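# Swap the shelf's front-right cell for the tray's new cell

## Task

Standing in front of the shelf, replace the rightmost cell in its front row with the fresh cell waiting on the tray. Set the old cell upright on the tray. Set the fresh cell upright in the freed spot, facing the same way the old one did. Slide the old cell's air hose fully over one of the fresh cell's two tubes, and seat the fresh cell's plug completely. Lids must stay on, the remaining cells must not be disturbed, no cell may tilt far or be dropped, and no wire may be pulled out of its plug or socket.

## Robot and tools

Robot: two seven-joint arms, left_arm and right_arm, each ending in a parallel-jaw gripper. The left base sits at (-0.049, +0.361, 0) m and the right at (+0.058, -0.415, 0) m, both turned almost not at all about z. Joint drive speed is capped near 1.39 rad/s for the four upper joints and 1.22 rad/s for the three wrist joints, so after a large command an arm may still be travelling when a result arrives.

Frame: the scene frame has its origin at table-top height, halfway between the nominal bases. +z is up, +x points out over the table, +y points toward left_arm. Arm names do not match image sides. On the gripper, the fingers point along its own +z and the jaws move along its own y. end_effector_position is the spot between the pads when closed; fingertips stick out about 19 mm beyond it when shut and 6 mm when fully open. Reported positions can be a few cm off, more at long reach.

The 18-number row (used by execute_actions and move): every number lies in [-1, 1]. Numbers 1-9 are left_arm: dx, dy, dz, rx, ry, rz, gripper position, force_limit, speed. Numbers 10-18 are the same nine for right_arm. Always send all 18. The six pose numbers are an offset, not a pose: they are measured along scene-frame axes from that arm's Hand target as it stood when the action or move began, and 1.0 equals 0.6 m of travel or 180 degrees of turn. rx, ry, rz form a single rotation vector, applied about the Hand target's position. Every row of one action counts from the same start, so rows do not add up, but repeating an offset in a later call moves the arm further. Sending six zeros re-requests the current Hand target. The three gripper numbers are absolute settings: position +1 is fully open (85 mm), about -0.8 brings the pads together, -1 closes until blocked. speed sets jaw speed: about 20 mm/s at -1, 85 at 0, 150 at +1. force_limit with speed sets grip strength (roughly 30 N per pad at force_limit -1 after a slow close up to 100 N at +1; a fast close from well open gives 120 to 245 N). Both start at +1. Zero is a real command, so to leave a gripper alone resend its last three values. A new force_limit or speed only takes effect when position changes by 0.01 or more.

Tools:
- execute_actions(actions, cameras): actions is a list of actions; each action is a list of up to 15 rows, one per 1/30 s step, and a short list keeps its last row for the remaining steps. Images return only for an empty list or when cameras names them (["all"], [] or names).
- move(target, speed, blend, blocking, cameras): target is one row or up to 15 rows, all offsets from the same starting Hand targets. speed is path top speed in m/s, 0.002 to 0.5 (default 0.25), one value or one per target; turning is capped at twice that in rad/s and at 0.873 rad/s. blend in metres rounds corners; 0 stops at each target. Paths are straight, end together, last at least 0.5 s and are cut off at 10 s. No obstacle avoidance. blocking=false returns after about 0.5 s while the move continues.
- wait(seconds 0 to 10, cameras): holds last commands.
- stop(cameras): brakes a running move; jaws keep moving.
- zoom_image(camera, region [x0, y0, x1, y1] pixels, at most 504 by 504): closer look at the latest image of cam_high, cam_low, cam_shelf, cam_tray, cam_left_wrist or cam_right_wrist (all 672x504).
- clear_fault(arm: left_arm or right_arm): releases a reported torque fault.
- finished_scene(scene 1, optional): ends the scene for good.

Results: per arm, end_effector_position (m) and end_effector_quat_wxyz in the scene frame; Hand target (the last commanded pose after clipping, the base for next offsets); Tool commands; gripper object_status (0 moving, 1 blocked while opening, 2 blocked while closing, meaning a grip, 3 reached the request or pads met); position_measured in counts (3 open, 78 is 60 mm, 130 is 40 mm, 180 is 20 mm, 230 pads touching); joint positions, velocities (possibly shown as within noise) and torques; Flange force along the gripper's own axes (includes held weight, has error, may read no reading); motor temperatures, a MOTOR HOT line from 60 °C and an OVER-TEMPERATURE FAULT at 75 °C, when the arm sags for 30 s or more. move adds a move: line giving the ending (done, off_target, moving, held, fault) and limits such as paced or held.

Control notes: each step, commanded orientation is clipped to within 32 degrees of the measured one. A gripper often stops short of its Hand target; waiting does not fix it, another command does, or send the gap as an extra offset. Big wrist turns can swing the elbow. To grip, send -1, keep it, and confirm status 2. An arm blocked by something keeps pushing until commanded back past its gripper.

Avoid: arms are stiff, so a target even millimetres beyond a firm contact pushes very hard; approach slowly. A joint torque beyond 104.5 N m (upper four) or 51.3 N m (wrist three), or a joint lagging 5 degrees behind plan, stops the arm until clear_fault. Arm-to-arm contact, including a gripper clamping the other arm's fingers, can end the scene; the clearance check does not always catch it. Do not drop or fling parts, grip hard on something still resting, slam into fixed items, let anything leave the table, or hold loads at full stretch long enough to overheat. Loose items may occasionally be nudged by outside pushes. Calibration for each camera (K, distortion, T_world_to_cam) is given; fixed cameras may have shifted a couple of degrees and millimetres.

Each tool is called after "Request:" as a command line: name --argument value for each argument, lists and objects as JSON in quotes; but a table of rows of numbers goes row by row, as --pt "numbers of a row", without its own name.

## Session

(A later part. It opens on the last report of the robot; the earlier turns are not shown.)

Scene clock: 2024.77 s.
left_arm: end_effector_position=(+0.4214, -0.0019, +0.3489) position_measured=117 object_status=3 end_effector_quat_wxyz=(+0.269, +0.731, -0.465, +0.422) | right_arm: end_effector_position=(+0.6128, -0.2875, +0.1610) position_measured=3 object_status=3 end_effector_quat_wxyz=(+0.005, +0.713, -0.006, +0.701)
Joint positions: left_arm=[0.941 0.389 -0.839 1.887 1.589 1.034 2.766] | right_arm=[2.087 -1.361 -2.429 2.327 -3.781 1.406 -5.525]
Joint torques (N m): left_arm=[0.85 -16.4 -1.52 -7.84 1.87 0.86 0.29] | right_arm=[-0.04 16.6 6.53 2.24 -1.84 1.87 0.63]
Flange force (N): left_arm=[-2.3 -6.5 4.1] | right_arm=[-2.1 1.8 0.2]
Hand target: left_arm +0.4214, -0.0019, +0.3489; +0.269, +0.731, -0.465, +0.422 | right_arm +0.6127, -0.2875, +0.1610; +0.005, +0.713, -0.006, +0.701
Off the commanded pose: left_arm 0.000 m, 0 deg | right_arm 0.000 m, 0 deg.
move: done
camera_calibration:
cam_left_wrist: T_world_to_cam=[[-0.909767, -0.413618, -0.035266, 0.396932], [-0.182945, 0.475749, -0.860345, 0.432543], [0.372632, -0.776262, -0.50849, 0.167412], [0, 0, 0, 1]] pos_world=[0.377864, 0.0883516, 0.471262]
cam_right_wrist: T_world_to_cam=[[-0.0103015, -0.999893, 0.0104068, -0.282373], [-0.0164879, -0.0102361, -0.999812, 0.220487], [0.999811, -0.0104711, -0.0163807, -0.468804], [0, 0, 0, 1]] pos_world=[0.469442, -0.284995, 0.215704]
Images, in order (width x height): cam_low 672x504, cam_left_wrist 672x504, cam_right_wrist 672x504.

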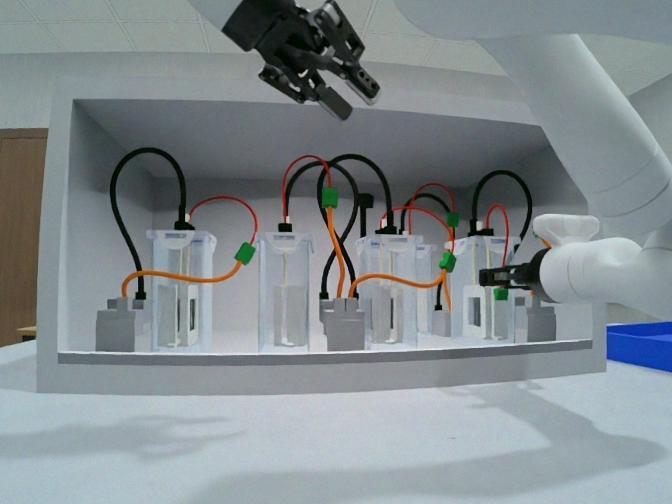

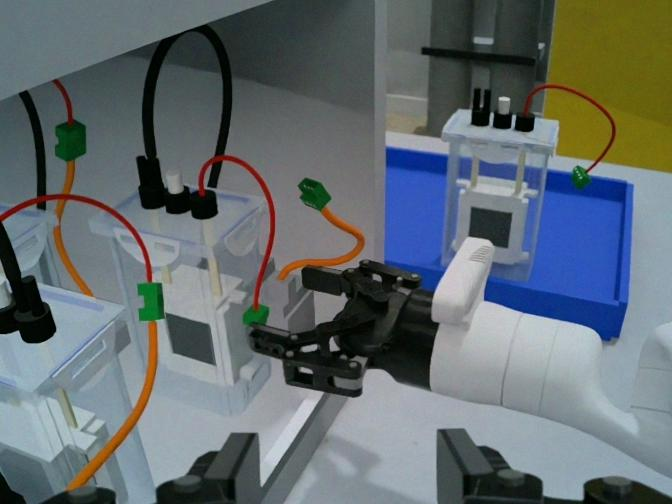

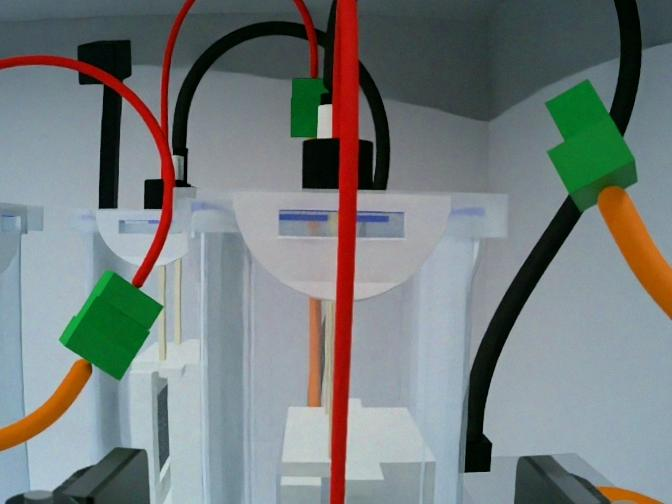

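Request:
move --target '[0,0,0,0,0,0,0.1,0.5,-1,0.037,-0.002,-0.027,0,0,0,0.2,0.5,-1]' --speed 0.04 --cameras '["cam_right_wrist","cam_left_wrist","cam_low"]'

Request:
zoom_image --camera "cam_left_wrist" --region '[180, 220, 340, 400]'

Request:
zoom_image --camera "cam_low" --region '[440, 230, 570, 340]'

Scene clock: 2033.37 s.
left_arm: end_effector_position=(+0.4214, -0.0019, +0.3489) position_measured=117 object_status=3 end_effector_quat_wxyz=(+0.269, +0.731, -0.465, +0.422) | right_arm: end_effector_position=(+0.6349, -0.2887, +0.1448) position_measured=104 object_status=0 end_effector_quat_wxyz=(+0.005, +0.713, -0.006, +0.701)
Joint positions: left_arm=[0.941 0.389 -0.839 1.887 1.589 1.034 2.766] | right_arm=[2.125 -1.394 -2.428 2.25 -3.773 1.383 -5.51]
Joint torques (N m): left_arm=[0.81 -16.41 -1.53 -7.82 1.89 0.86 0.27] | right_arm=[1.53 17.07 7.44 2.2 -2.34 1.35 0.58]
Flange force (N): left_arm=[-2.1 -6.5 4.1] | right_arm=[-1.6 -0.3 -2.0]
Hand target: left_arm +0.4214, -0.0019, +0.3489; +0.269, +0.731, -0.465, +0.422 | right_arm +0.6349, -0.2887, +0.1448; +0.005, +0.713, -0.006, +0.701
Off the commanded pose: left_arm 0.000 m, 0 deg | right_arm 0.000 m, 0 deg.
move: done
camera_calibration:
cam_left_wrist: T_world_to_cam=[[-0.909767, -0.413618, -0.035266, 0.396932], [-0.182945, 0.475749, -0.860345, 0.432543], [0.372632, -0.776262, -0.50849, 0.167412], [0, 0, 0, 1]] pos_world=[0.377864, 0.0883516, 0.471262]
cam_right_wrist: T_world_to_cam=[[-0.0102004, -0.999894, 0.0104053, -0.283225], [-0.0165868, -0.0102352, -0.99981, 0.204692], [0.99981, -0.0103711, -0.0164807, -0.491228], [0, 0, 0, 1]] pos_world=[0.491641, -0.286194, 0.199504]
Images, in order (width x height): cam_low 672x504, cam_left_wrist 672x504, cam_right_wrist 672x504.

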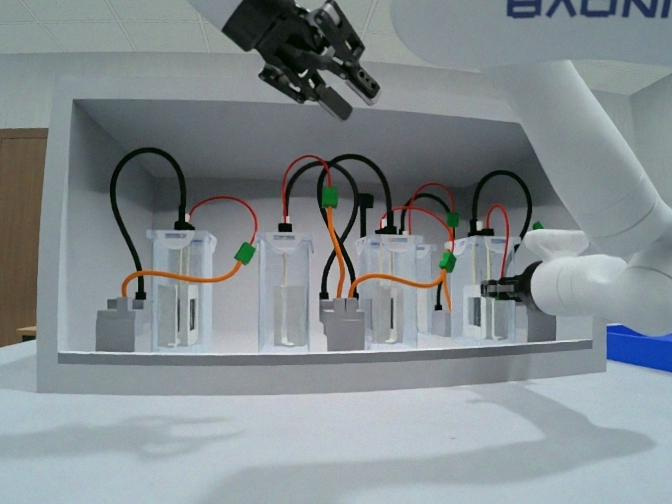

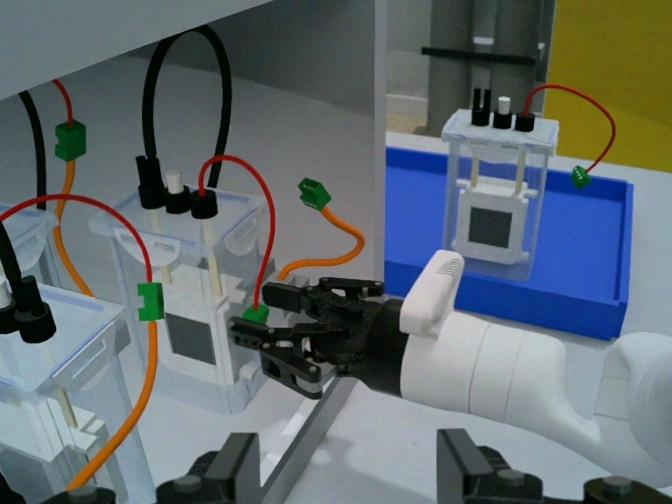

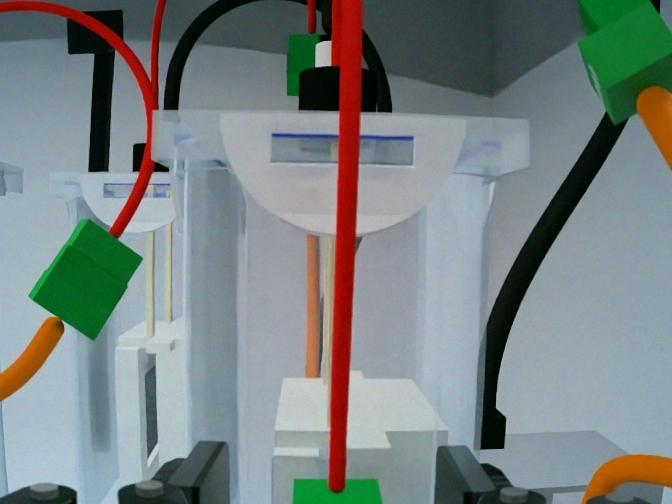

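Scaled by 2.800.

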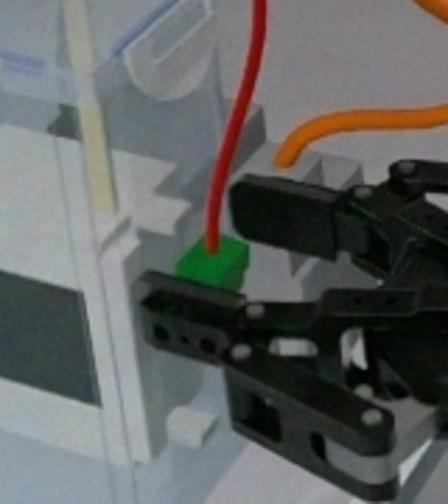

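Scaled by 3.877 from the camera's 672x504 image, which has a finer 960x720 frame.

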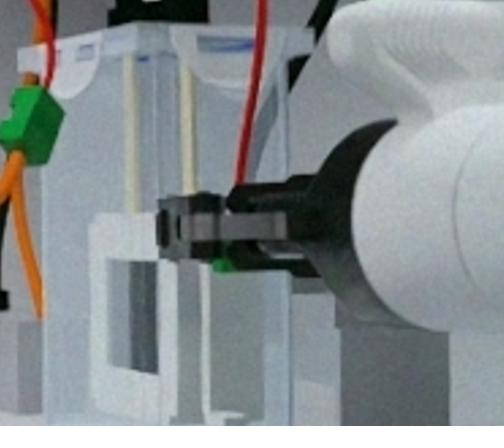

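Request:
move --target '[0,0,0,0,0,0,0.1,0.5,-1,0,-0.001,0.0033,0,0,0,-1,0.3,-1]' --speed 0.04

Request:
wait --seconds 0.5 --cameras '["cam_right_wrist","cam_left_wrist","cam_low"]'

Request:
zoom_image --camera "cam_right_wrist" --region '[220, 330, 460, 504]'

Request:
zoom_image --camera "cam_left_wrist" --region '[180, 220, 340, 400]'

Scene clock: 2043.43 s.
left_arm: end_effector_position=(+0.4214, -0.0019, +0.3489) position_measured=117 object_status=3 end_effector_quat_wxyz=(+0.269, +0.731, -0.465, +0.422) | right_arm: end_effector_position=(+0.6349, -0.2894, +0.1468) position_measured=183 object_status=0 end_effector_quat_wxyz=(+0.005, +0.713, -0.006, +0.701)
Joint positions: left_arm=[0.941 0.389 -0.839 1.887 1.589 1.034 2.766] | right_arm=[2.126 -1.389 -2.425 2.253 -3.768 1.383 -5.511]
Joint torques (N m): left_arm=[0.79 -16.4 -1.52 -7.84 1.87 0.85 0.3] | right_arm=[0.83 17.34 7.32 1.6 -2.09 1.71 0.58]
Flange force (N): left_arm=[-2.3 -6.4 4.1] | right_arm=[-1.9 0.9 -2.3]
Hand target: left_arm +0.4214, -0.0019, +0.3489; +0.269, +0.731, -0.465, +0.422 | right_arm +0.6349, -0.2893, +0.1468; +0.005, +0.713, -0.006, +0.701
Off the commanded pose: left_arm 0.000 m, 0 deg | right_arm 0.000 m, 0 deg.
move: done

Scene clock: 2043.93 s.
left_arm: end_effector_position=(+0.4214, -0.0019, +0.3489) position_measured=117 object_status=3 end_effector_quat_wxyz=(+0.269, +0.731, -0.465, +0.422) | right_arm: end_effector_position=(+0.6349, -0.2893, +0.1468) position_measured=183 object_status=2 end_effector_quat_wxyz=(+0.005, +0.713, -0.006, +0.701)
Joint positions: left_arm=[0.941 0.389 -0.839 1.887 1.589 1.034 2.766] | right_arm=[2.126 -1.389 -2.425 2.253 -3.768 1.383 -5.511]
Joint torques (N m): left_arm=[0.86 -16.42 -1.54 -7.85 1.9 0.84 0.29] | right_arm=[0.79 17.35 7.33 1.53 -2.18 1.64 0.57]
Flange force (N): left_arm=[-2.3 -6.6 4.0] | right_arm=[-1.8 1.4 -2.4]
Hand target: left_arm +0.4214, -0.0019, +0.3489; +0.269, +0.731, -0.465, +0.422 | right_arm +0.6349, -0.2893, +0.1468; +0.005, +0.713, -0.006, +0.701
Tool commands: left_gripper/position=+0.1 left_gripper/force_limit=+0.5 left_gripper/speed=-1.0 right_gripper/position=-1.0 right_gripper/force_limit=+0.3 right_gripper/speed=-1.0
Off the commanded pose: left_arm 0.000 m, 0 deg | right_arm 0.000 m, 0 deg.
wait: 0.50 s; at rest by 0.17 s
camera_calibration:
cam_left_wrist: T_world_to_cam=[[-0.909767, -0.413618, -0.035266, 0.396932], [-0.182945, 0.475749, -0.860345, 0.432543], [0.372632, -0.776262, -0.50849, 0.167412], [0, 0, 0, 1]] pos_world=[0.377864, 0.0883516, 0.471262]
cam_right_wrist: T_world_to_cam=[[-0.0104004, -0.999892, 0.0104078, -0.283847], [-0.0165889, -0.0102344, -0.99981, 0.206585], [0.999808, -0.0105711, -0.0164806, -0.491261], [0, 0, 0, 1]] pos_world=[0.491642, -0.286895, 0.201404]
Images, in order (width x height): cam_low 672x504, cam_left_wrist 672x504, cam_right_wrist 672x504.

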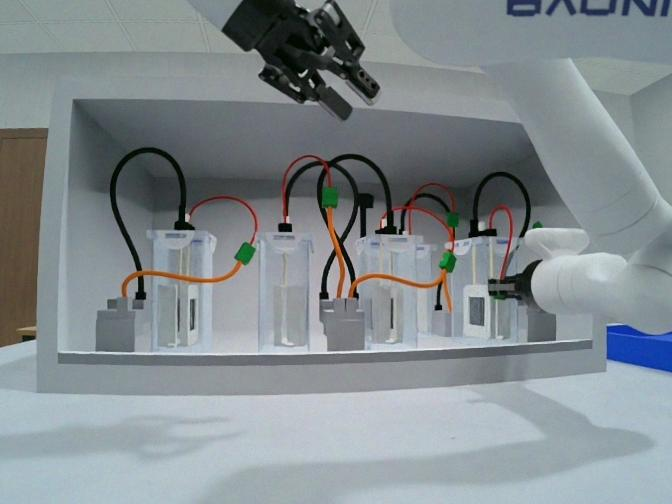

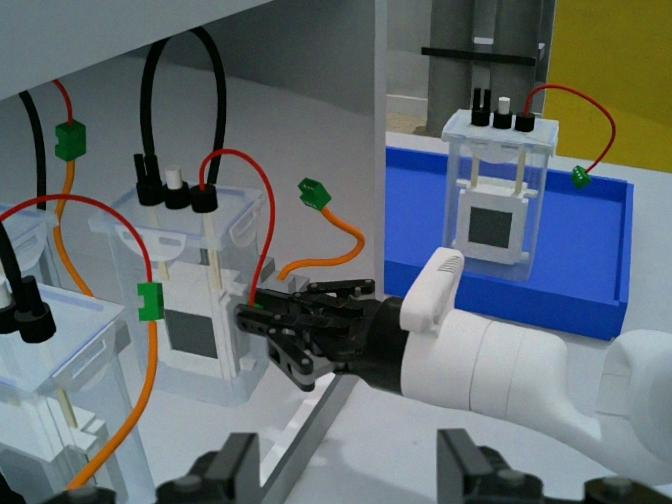

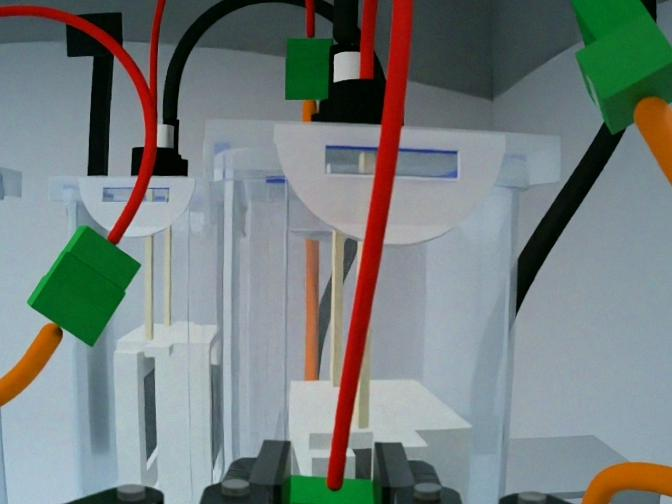

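Scaled by 2.100.

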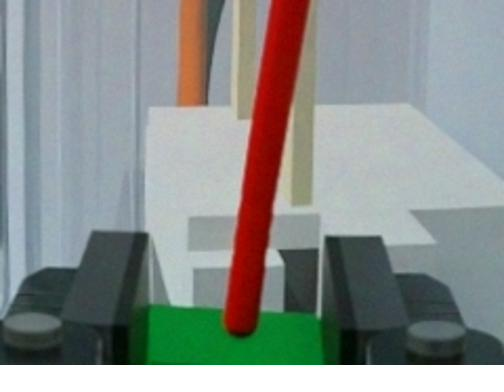

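Scaled by 2.800.

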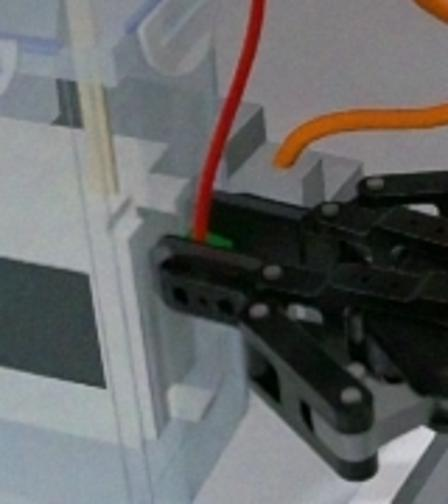

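Request:
move --pt "0 0 0 0 0 0 0.1 0.5 -1 -0.058 0 0.01 0 0 0 -1 0.3 -1" --pt "0 0 0 0 0 0 0.1 0.5 -1 -0.066 -0.01 0.255 0 0 0.03 -1 0.3 -1" --pt "0 0 0 0 0 0 0.1 0.5 -1 -0.058 -0.085 0.255 0 0 0.14 -1 0.3 -1" --speed 0.07 --blend '[0.01,0.02,0]' --cameras '["cam_right_wrist","cam_left_wrist","cam_low","cam_high","cam_shelf"]'

Scene clock: 2070.70 s.
left_arm: end_effector_position=(+0.4214, -0.0019, +0.3489) position_measured=117 object_status=3 end_effector_quat_wxyz=(+0.269, +0.731, -0.465, +0.422) | right_arm: end_effector_position=(+0.6001, -0.3403, +0.2998) position_measured=183 object_status=2 end_effector_quat_wxyz=(-0.148, +0.697, +0.150, +0.685)
Joint positions: left_arm=[0.941 0.389 -0.839 1.887 1.589 1.034 2.766] | right_arm=[2.621 -1.049 -2.04 2.436 -2.665 2.03 -5.487]
Joint torques (N m): left_arm=[0.83 -16.46 -1.52 -7.85 1.9 0.84 0.27] | right_arm=[-0.1 16.29 4.45 -0.97 -1.9 1.96 0.59]
Flange force (N): left_arm=[-2.3 -6.6 4.1] | right_arm=[0.1 2.7 1.0]
Hand target: left_arm +0.4214, -0.0019, +0.3489; +0.269, +0.731, -0.465, +0.422 | right_arm +0.6001, -0.3403, +0.2998; -0.148, +0.697, +0.150, +0.685
Off the commanded pose: left_arm 0.000 m, 0 deg | right_arm 0.000 m, 0 deg.
move: done
camera_calibration:
cam_left_wrist: T_world_to_cam=[[-0.909767, -0.413618, -0.035266, 0.396932], [-0.182945, 0.475749, -0.860345, 0.432543], [0.372632, -0.776262, -0.50849, 0.167412], [0, 0, 0, 1]] pos_world=[0.377864, 0.0883516, 0.471262]
cam_right_wrist: T_world_to_cam=[[0.416379, -0.909132, 0.010376, -0.561977], [-0.0105737, -0.0162537, -0.999812, 0.352814], [0.909129, 0.416191, -0.0163805, -0.25485], [0, 0, 0, 1]] pos_world=[0.469418, -0.399111, 0.354404]
Images, in order (width x height): cam_high 672x504, cam_low 672x504, cam_shelf 672x504, cam_left_wrist 672x504, cam_right_wrist 672x504.

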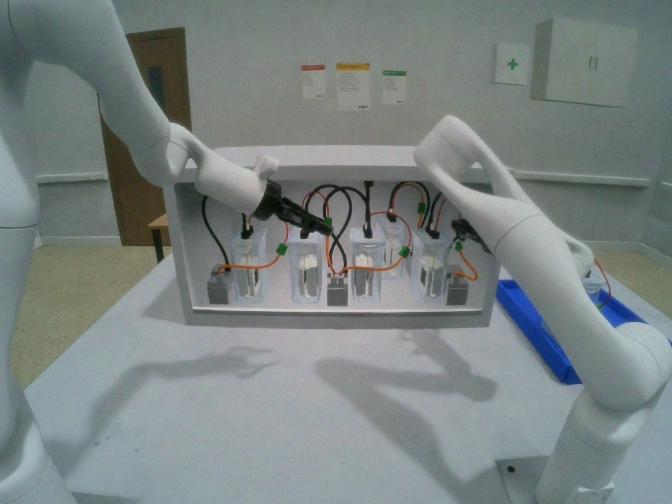

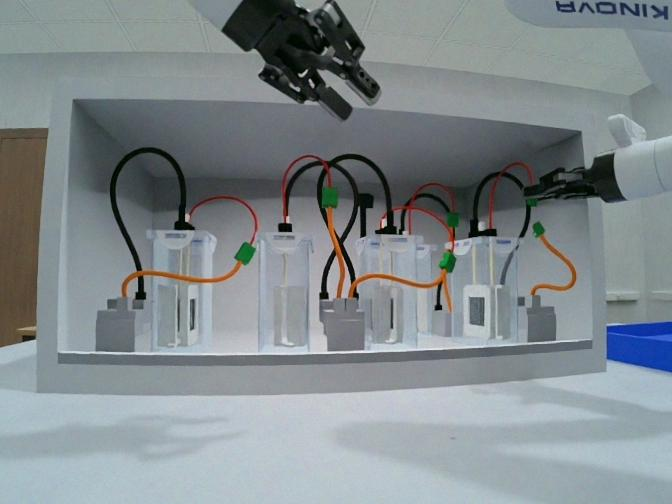

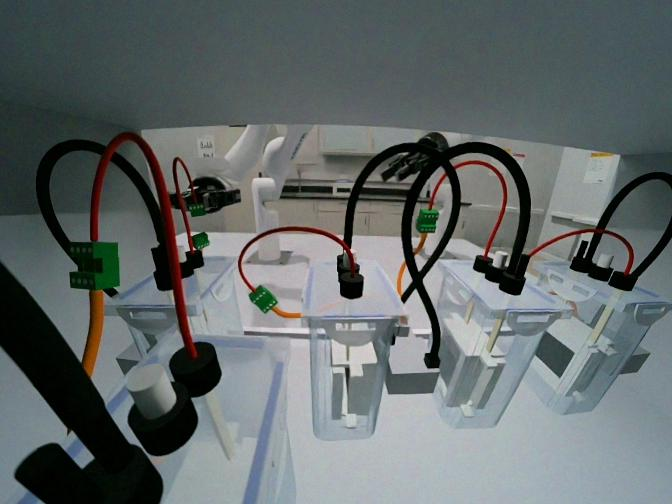

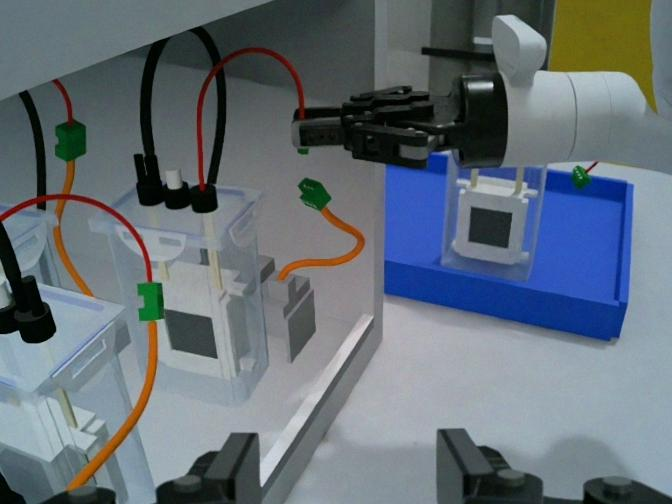

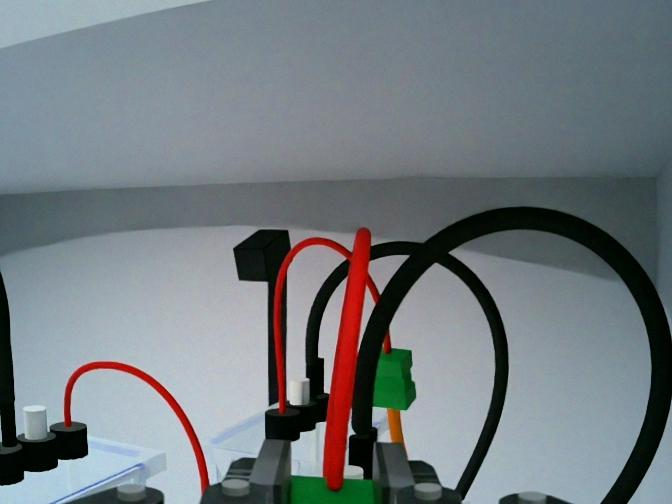

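Request:
zoom_image --camera "cam_left_wrist" --region '[260, 90, 400, 230]'

Request:
zoom_image --camera "cam_low" --region '[490, 150, 610, 310]'

Scaled by 3.600.

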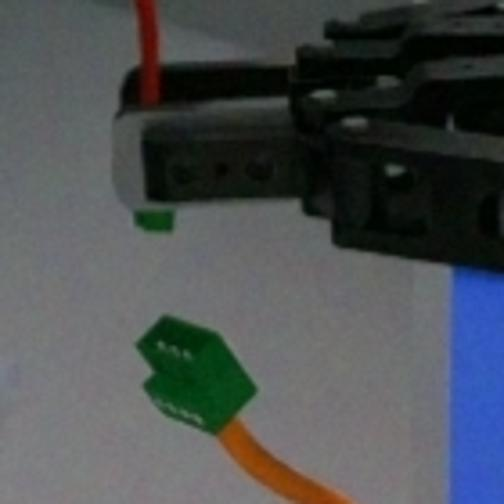

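Scaled by 3.150 from the camera's 672x504 image, which has a finer 960x720 frame.

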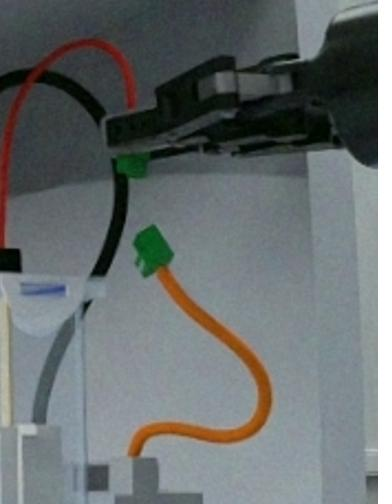

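Request:
move --pt "0.131 -0.163 -0.148 -0.151 -0.0704 0 0.1 0.5 -1 0 0 0 0 0 0 -1 0.3 -1" --pt "0.2493 -0.4285 -0.1865 -0.151 -0.0704 0 0.1 0.5 -1 0 0 0 0 0 0 -1 0.3 -1" --speed 0.12 --blend '[0.03,0]' --cameras '["cam_right_wrist","cam_left_wrist","cam_low","cam_high"]'

Scene clock: 2097.20 s.
left_arm: end_effector_position=(+0.5709, -0.2589, +0.2370) position_measured=117 object_status=3 end_effector_quat_wxyz=(+0.380, +0.597, -0.380, +0.596) | right_arm: end_effector_position=(+0.6001, -0.3403, +0.2998) position_measured=183 object_status=2 end_effector_quat_wxyz=(-0.148, +0.697, +0.150, +0.685)
Joint positions: left_arm=[0.841 1.165 -0.457 1.259 2.595 1.113 2.309] | right_arm=[2.621 -1.049 -2.04 2.436 -2.665 2.03 -5.487]
Joint torques (N m): left_arm=[0.82 -29.3 -1.66 -7.44 1.62 2.09 0.24] | right_arm=[-0.23 16.32 4.48 -1.16 -1.76 2.07 0.57]
Flange force (N): left_arm=[-5.4 -4.1 4.5] | right_arm=[-0.4 2.4 1.0]
Hand target: left_arm +0.5709, -0.2589, +0.2370; +0.380, +0.597, -0.380, +0.596 | right_arm +0.6001, -0.3403, +0.2998; -0.148, +0.697, +0.150, +0.685
Off the commanded pose: left_arm 0.000 m, 0 deg | right_arm 0.000 m, 0 deg.
move: done
camera_calibration:
cam_left_wrist: T_world_to_cam=[[-0.901783, -0.430742, -0.0353365, 0.41371], [0.0275395, 0.0243253, -0.999325, 0.281816], [0.431311, -0.902147, -0.0100737, -0.328932], [0, 0, 0, 1]] pos_world=[0.507187, -0.125398, 0.292931]
cam_right_wrist: T_world_to_cam=[[0.416379, -0.909132, 0.0103346, -0.561963], [-0.0105908, -0.016216, -0.999812, 0.352837], [0.909129, 0.416191, -0.0163804, -0.25485], [0, 0, 0, 1]] pos_world=[0.469418, -0.39911, 0.354404]
Images, in order (width x height): cam_high 672x504, cam_low 672x504, cam_left_wrist 672x504, cam_right_wrist 672x504.

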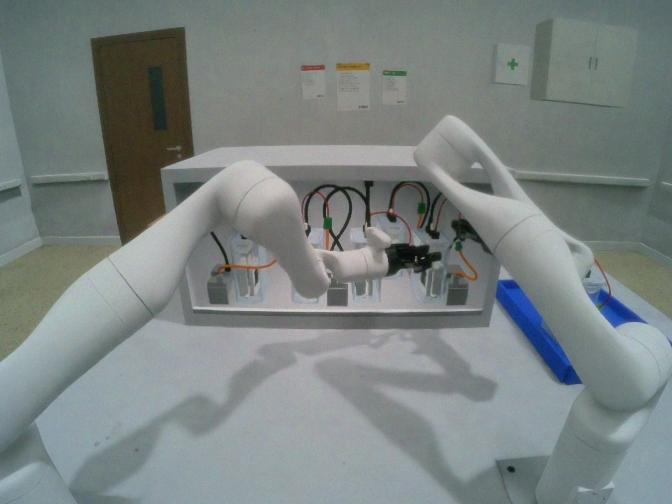

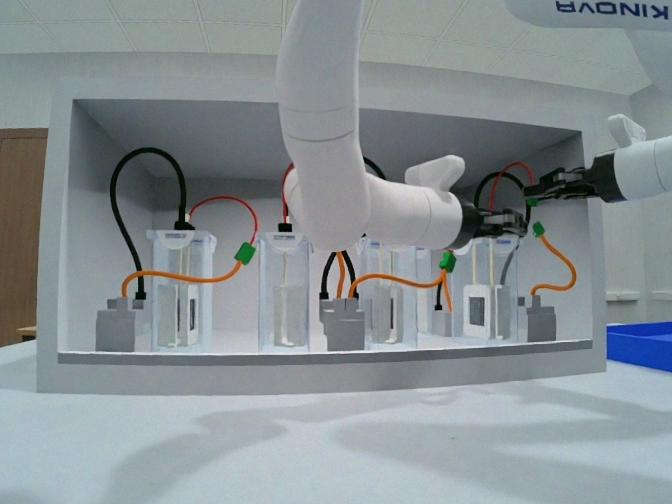

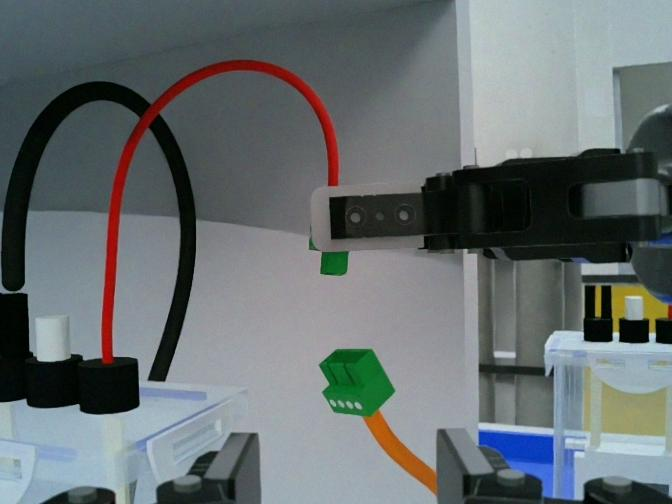

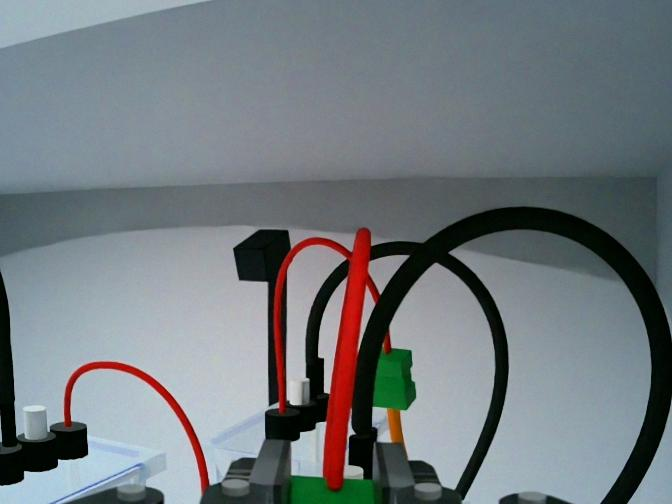

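Request:
zoom_image --camera "cam_left_wrist" --region '[290, 170, 450, 440]'

Scaled by 1.867.

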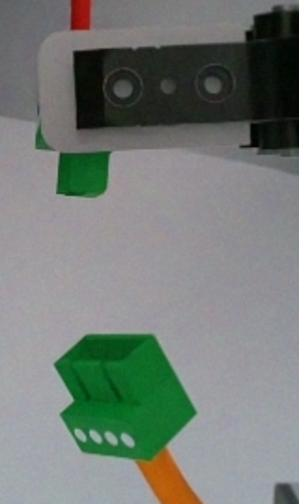

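Request:
move --target '[-0.0617,-0.0917,0,0,0,0.25,0.1,0.5,-1,0,0,0.055,0,0,0,-1,0.3,-1]' --speed 0.1 --cameras '["cam_right_wrist","cam_left_wrist","cam_low","cam_high"]'

Request:
zoom_image --camera "cam_left_wrist" --region '[230, 200, 480, 504]'

Scene clock: 2126.03 s.
left_arm: end_effector_position=(+0.5339, -0.3139, +0.2370) position_measured=117 object_status=3 end_effector_quat_wxyz=(+0.123, +0.697, -0.122, +0.696) | right_arm: end_effector_position=(+0.6001, -0.3403, +0.3328) position_measured=183 object_status=2 end_effector_quat_wxyz=(-0.148, +0.697, +0.150, +0.685)
Joint positions: left_arm=[1.359 1.276 -0.612 1.025 4.45 0.636 1.059] | right_arm=[2.569 -0.958 -1.947 2.421 -2.592 1.946 -5.53]
Joint torques (N m): left_arm=[0.8 -29.7 -5.75 -6.98 -0.83 2.47 0.42] | right_arm=[-0.23 15.7 4.54 -2.22 -1.96 1.99 0.59]
Flange force (N): left_arm=[-4.4 6.5 8.3] | right_arm=[-0.1 2.2 1.3]
Hand target: left_arm +0.5339, -0.3140, +0.2370; +0.123, +0.697, -0.122, +0.696 | right_arm +0.6001, -0.3403, +0.3328; -0.148, +0.697, +0.150, +0.685
Off the commanded pose: left_arm 0.000 m, 0 deg | right_arm 0.000 m, 0 deg.
move: done
camera_calibration:
cam_left_wrist: T_world_to_cam=[[-0.333142, -0.942214, -0.035353, -0.107498], [0.00228089, 0.0366894, -0.999324, 0.30154], [0.942874, -0.332998, -0.0100737, -0.45708], [0, 0, 0, 1]] pos_world=[0.394468, -0.264556, 0.292931]
cam_right_wrist: T_world_to_cam=[[0.416379, -0.909132, 0.010376, -0.56232], [-0.0105737, -0.0162537, -0.999812, 0.385808], [0.909129, 0.416191, -0.0163805, -0.25431], [0, 0, 0, 1]] pos_world=[0.469418, -0.399111, 0.387404]
Images, in order (width x height): cam_high 672x504, cam_low 672x504, cam_left_wrist 672x504, cam_right_wrist 672x504.

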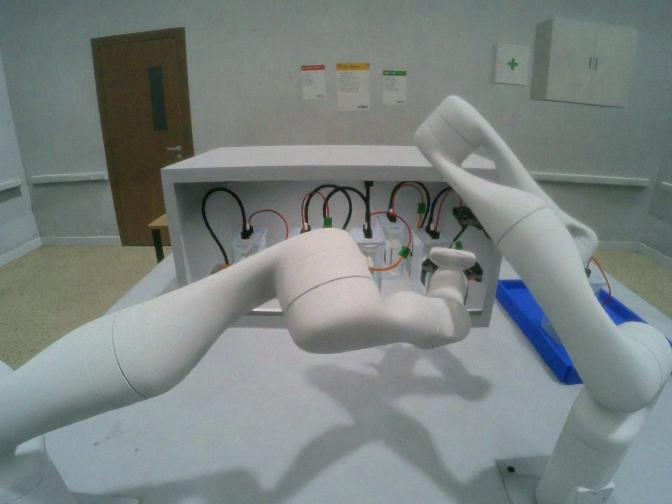

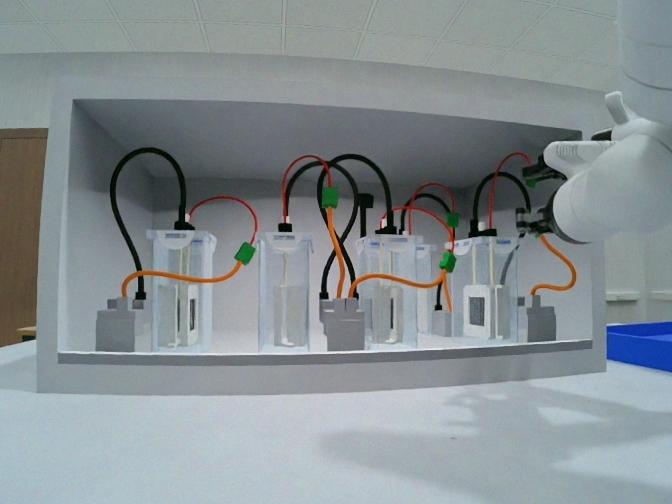

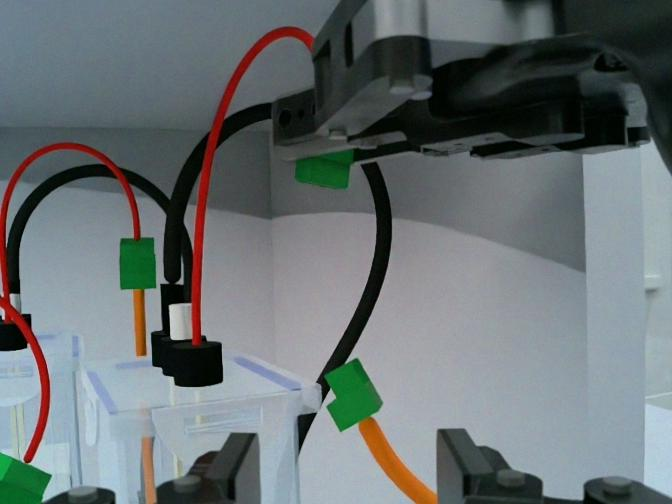

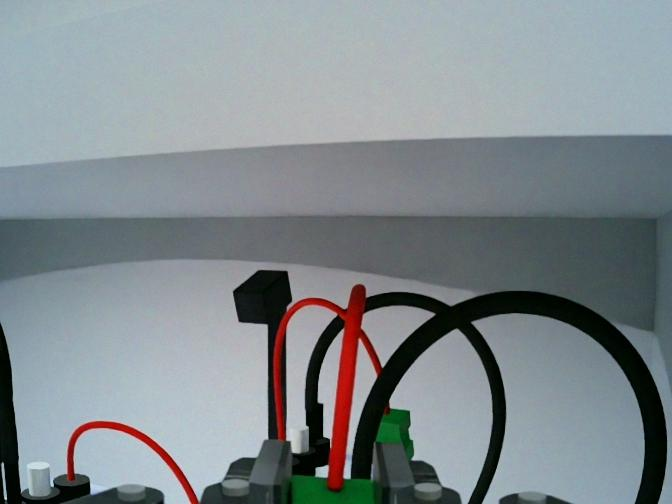

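Scaled by 1.658.

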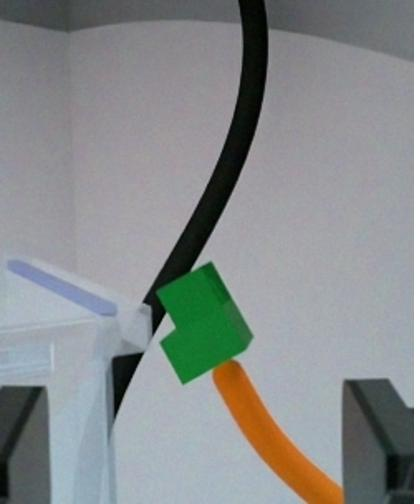

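Request:
move --pt "0 0 0 -0.1305 0.0475 0 0.1 0.5 -1 0 0 0 0 0 0 -1 0.3 -1" --pt "0.0735 -0.0325 -0.0033 -0.1305 0.0475 0 0.1 0.5 -1 0 0 0 0 0 0 -1 0.3 -1" --speed 0.08 --cameras '["cam_left_wrist","cam_low","cam_high"]'

Request:
zoom_image --camera "cam_left_wrist" --region '[230, 250, 480, 504]'

Scene clock: 2145.80 s.
left_arm: end_effector_position=(+0.5780, -0.3335, +0.2350) position_measured=117 object_status=3 end_effector_quat_wxyz=(+0.271, +0.707, +0.031, +0.653) | right_arm: end_effector_position=(+0.6001, -0.3403, +0.3328) position_measured=183 object_status=2 end_effector_quat_wxyz=(-0.148, +0.697, +0.150, +0.685)
Joint positions: left_arm=[1.236 1.343 -0.523 0.788 4.523 0.616 1.3] | right_arm=[2.569 -0.958 -1.947 2.421 -2.592 1.946 -5.53]
Joint torques (N m): left_arm=[0.82 -31.42 -4.46 -7.97 -1.2 2.16 0.29] | right_arm=[-0.17 15.72 4.56 -2.25 -1.94 2.01 0.57]
Flange force (N): left_arm=[-7.6 5.5 11.1] | right_arm=[-0.1 1.9 1.4]
Hand target: left_arm +0.5780, -0.3335, +0.2350; +0.271, +0.707, +0.031, +0.653 | right_arm +0.6001, -0.3403, +0.3328; -0.148, +0.697, +0.150, +0.685
Off the commanded pose: left_arm 0.000 m, 0 deg | right_arm 0.000 m, 0 deg.
move: done
camera_calibration:
cam_left_wrist: T_world_to_cam=[[-0.306227, -0.86831, 0.390208, -0.202196], [-0.143279, -0.363191, -0.920632, 0.232444], [0.941114, -0.337831, -0.0131915, -0.504985], [0, 0, 0, 1]] pos_world=[0.446635, -0.261747, 0.286233]
Images, in order (width x height): cam_high 672x504, cam_low 672x504, cam_left_wrist 672x504.

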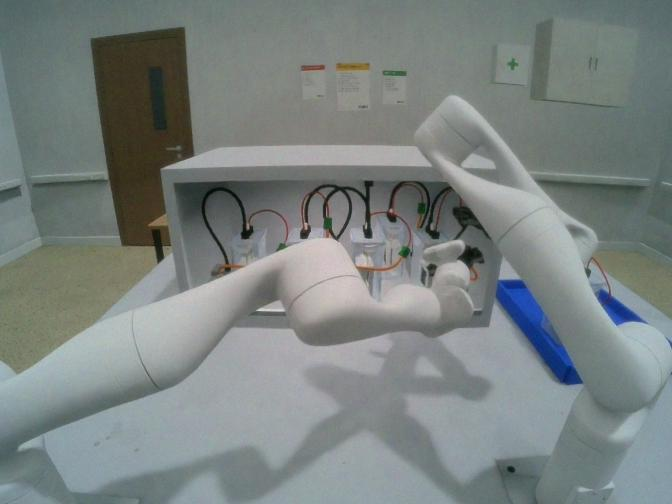

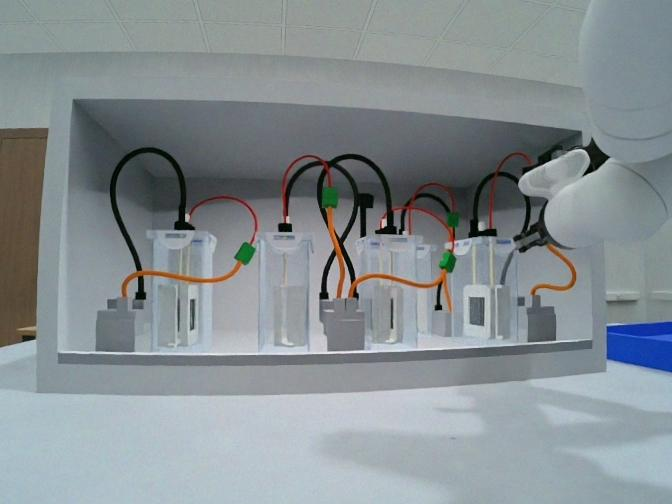

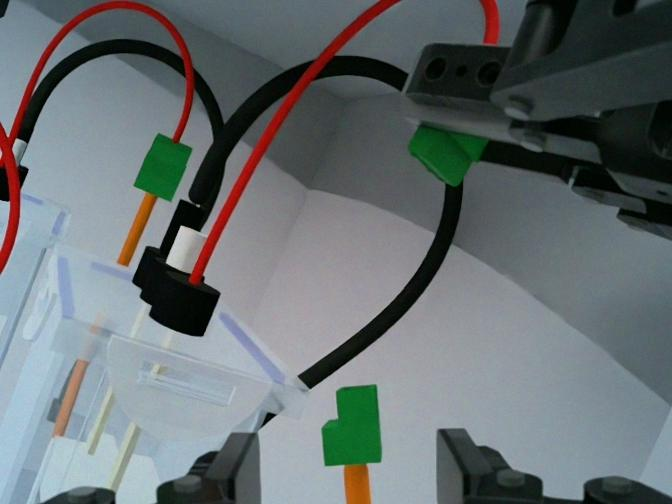

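Scaled by 1.984.

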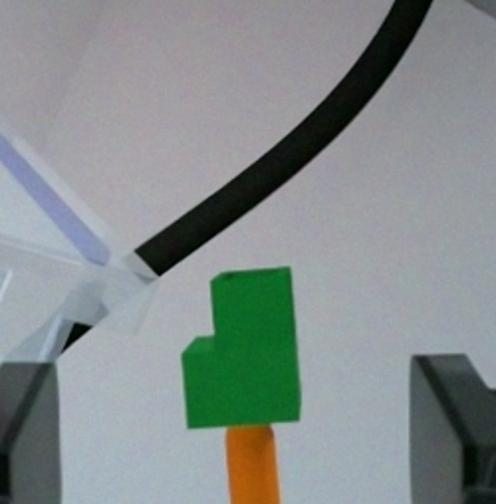

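Request:
move --target '[0.0557,-0.0227,0.0,0,0,0,0.1,0.5,-1,0,0,0,0,0,0,-1,0.3,-1]' --speed 0.04 --cameras '["cam_left_wrist"]'

Request:
zoom_image --camera "cam_left_wrist" --region '[230, 250, 480, 504]'

Scene clock: 2155.60 s.
left_arm: end_effector_position=(+0.6115, -0.3471, +0.2350) position_measured=117 object_status=3 end_effector_quat_wxyz=(+0.271, +0.707, +0.031, +0.653) | right_arm: end_effector_position=(+0.6001, -0.3403, +0.3328) position_measured=183 object_status=2 end_effector_quat_wxyz=(-0.148, +0.697, +0.150, +0.685)
Joint positions: left_arm=[1.142 1.42 -0.448 0.552 4.627 0.598 1.084] | right_arm=[2.569 -0.958 -1.947 2.421 -2.592 1.946 -5.53]
Joint torques (N m): left_arm=[0.81 -32.82 -3.1 -8.96 -1.36 1.69 0.14] | right_arm=[-0.16 15.65 4.5 -2.28 -1.97 1.99 0.57]
Flange force (N): left_arm=no reading | right_arm=[0.2 1.9 1.2]
Hand target: left_arm +0.6115, -0.3471, +0.2350; +0.271, +0.707, +0.031, +0.653 | right_arm +0.6001, -0.3403, +0.3328; -0.148, +0.697, +0.150, +0.685
Off the commanded pose: left_arm 0.000 m, 0 deg | right_arm 0.000 m, 0 deg.
move: done
camera_calibration:
cam_left_wrist: T_world_to_cam=[[-0.306215, -0.868279, 0.390288, -0.203766], [-0.143305, -0.363266, -0.920598, 0.232287], [0.941114, -0.337832, -0.0131912, -0.541107], [0, 0, 0, 1]] pos_world=[0.480135, -0.275347, 0.286233]
Images, in order (width x height): cam_left_wrist 672x504.

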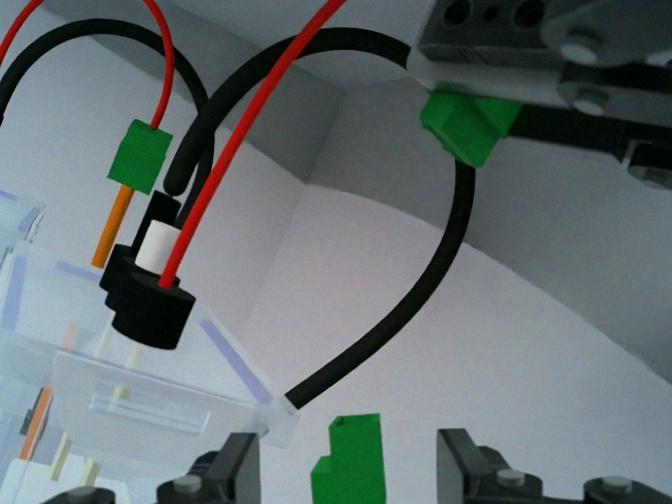

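Scaled by 1.984.

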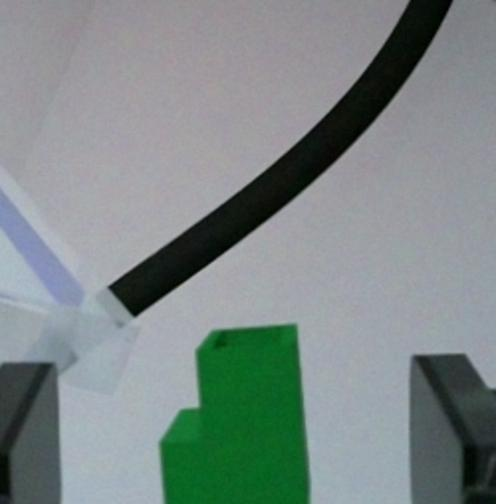

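Request:
move --target '[0,0,0,0,0,0,-1,0.5,-1,0,0,0,0,0,0,-1,0.3,-1]'

Request:
wait --seconds 0.8 --cameras '["cam_left_wrist","cam_low"]'

Request:
zoom_image --camera "cam_left_wrist" --region '[230, 250, 480, 504]'

Scene clock: 2161.73 s.
left_arm: end_effector_position=(+0.6115, -0.3471, +0.2350) position_measured=195 object_status=0 end_effector_quat_wxyz=(+0.271, +0.707, +0.031, +0.653) | right_arm: end_effector_position=(+0.6001, -0.3403, +0.3328) position_measured=183 object_status=2 end_effector_quat_wxyz=(-0.148, +0.697, +0.150, +0.685)
Joint positions: left_arm=[1.142 1.421 -0.447 0.552 4.627 0.598 1.084] | right_arm=[2.569 -0.958 -1.947 2.421 -2.592 1.946 -5.53]
Joint torques (N m): left_arm=[0.76 -32.78 -3.1 -9.04 -1.36 1.7 0.23] | right_arm=[-0.22 15.58 4.5 -2.25 -1.92 1.98 0.57]
Flange force (N): left_arm=no reading | right_arm=[0.2 2.0 1.2]
Hand target: left_arm +0.6115, -0.3471, +0.2350; +0.271, +0.707, +0.031, +0.653 | right_arm +0.6001, -0.3403, +0.3328; -0.148, +0.697, +0.150, +0.685
Off the commanded pose: left_arm 0.000 m, 0 deg | right_arm 0.000 m, 0 deg.
move: done

Scene clock: 2162.53 s.
left_arm: end_effector_position=(+0.6115, -0.3471, +0.2350) position_measured=195 object_status=2 end_effector_quat_wxyz=(+0.271, +0.707, +0.031, +0.653) | right_arm: end_effector_position=(+0.6001, -0.3403, +0.3328) position_measured=183 object_status=2 end_effector_quat_wxyz=(-0.148, +0.697, +0.150, +0.685)
Joint positions: left_arm=[1.142 1.421 -0.447 0.552 4.627 0.598 1.084] | right_arm=[2.569 -0.958 -1.947 2.421 -2.592 1.946 -5.53]
Joint torques (N m): left_arm=[0.79 -32.79 -3.08 -9 -1.35 1.71 0.25] | right_arm=[-0.17 15.64 4.57 -2.23 -1.93 1.97 0.56]
Flange force (N): left_arm=no reading | right_arm=[-0.1 2.0 1.3]
Hand target: left_arm +0.6115, -0.3471, +0.2350; +0.271, +0.707, +0.031, +0.653 | right_arm +0.6001, -0.3403, +0.3328; -0.148, +0.697, +0.150, +0.685
Tool commands: left_gripper/position=-1.0 left_gripper/force_limit=+0.5 left_gripper/speed=-1.0 right_gripper/position=-1.0 right_gripper/force_limit=+0.3 right_gripper/speed=-1.0
Off the commanded pose: left_arm 0.000 m, 0 deg | right_arm 0.000 m, 0 deg.
wait: 0.80 s; at rest by 0.17 s
camera_calibration:
cam_left_wrist: T_world_to_cam=[[-0.306133, -0.868308, 0.390287, -0.203814], [-0.143271, -0.363279, -0.920599, 0.232267], [0.941146, -0.337743, -0.0131916, -0.541098], [0, 0, 0, 1]] pos_world=[0.480136, -0.275347, 0.286233]
Images, in order (width x height): cam_low 672x504, cam_left_wrist 672x504.

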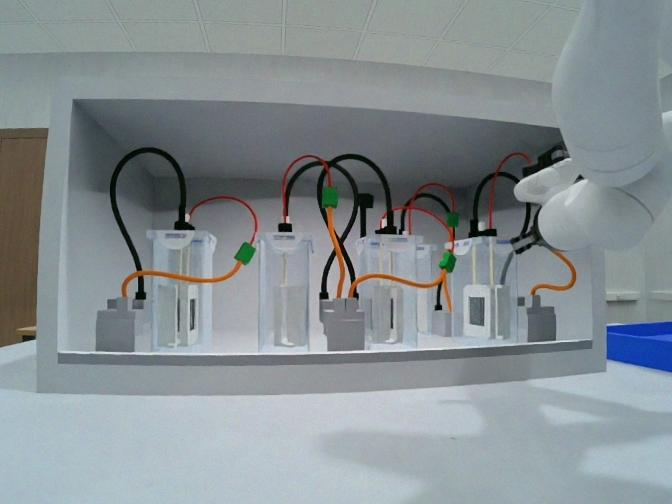

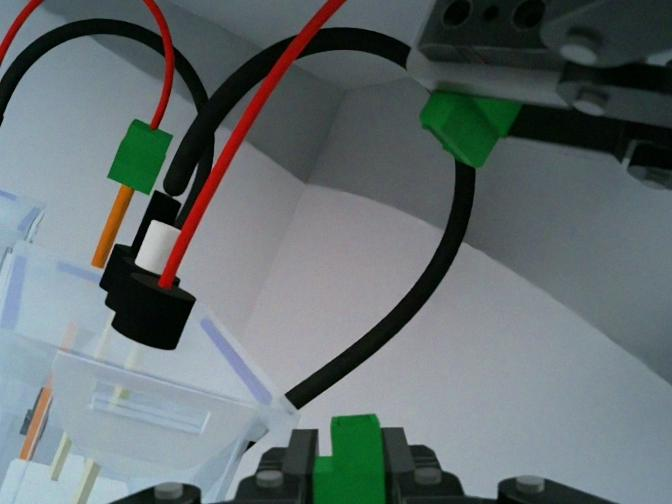

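Scaled by 1.984.

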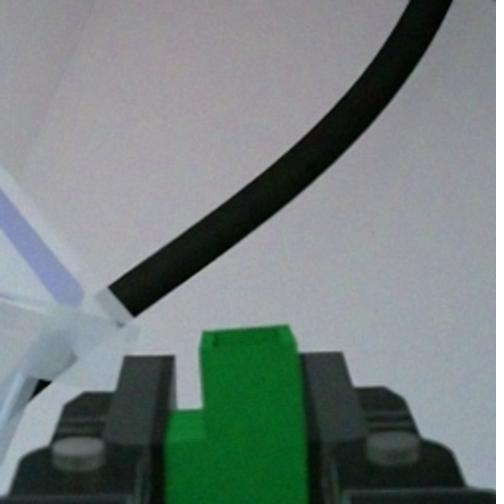

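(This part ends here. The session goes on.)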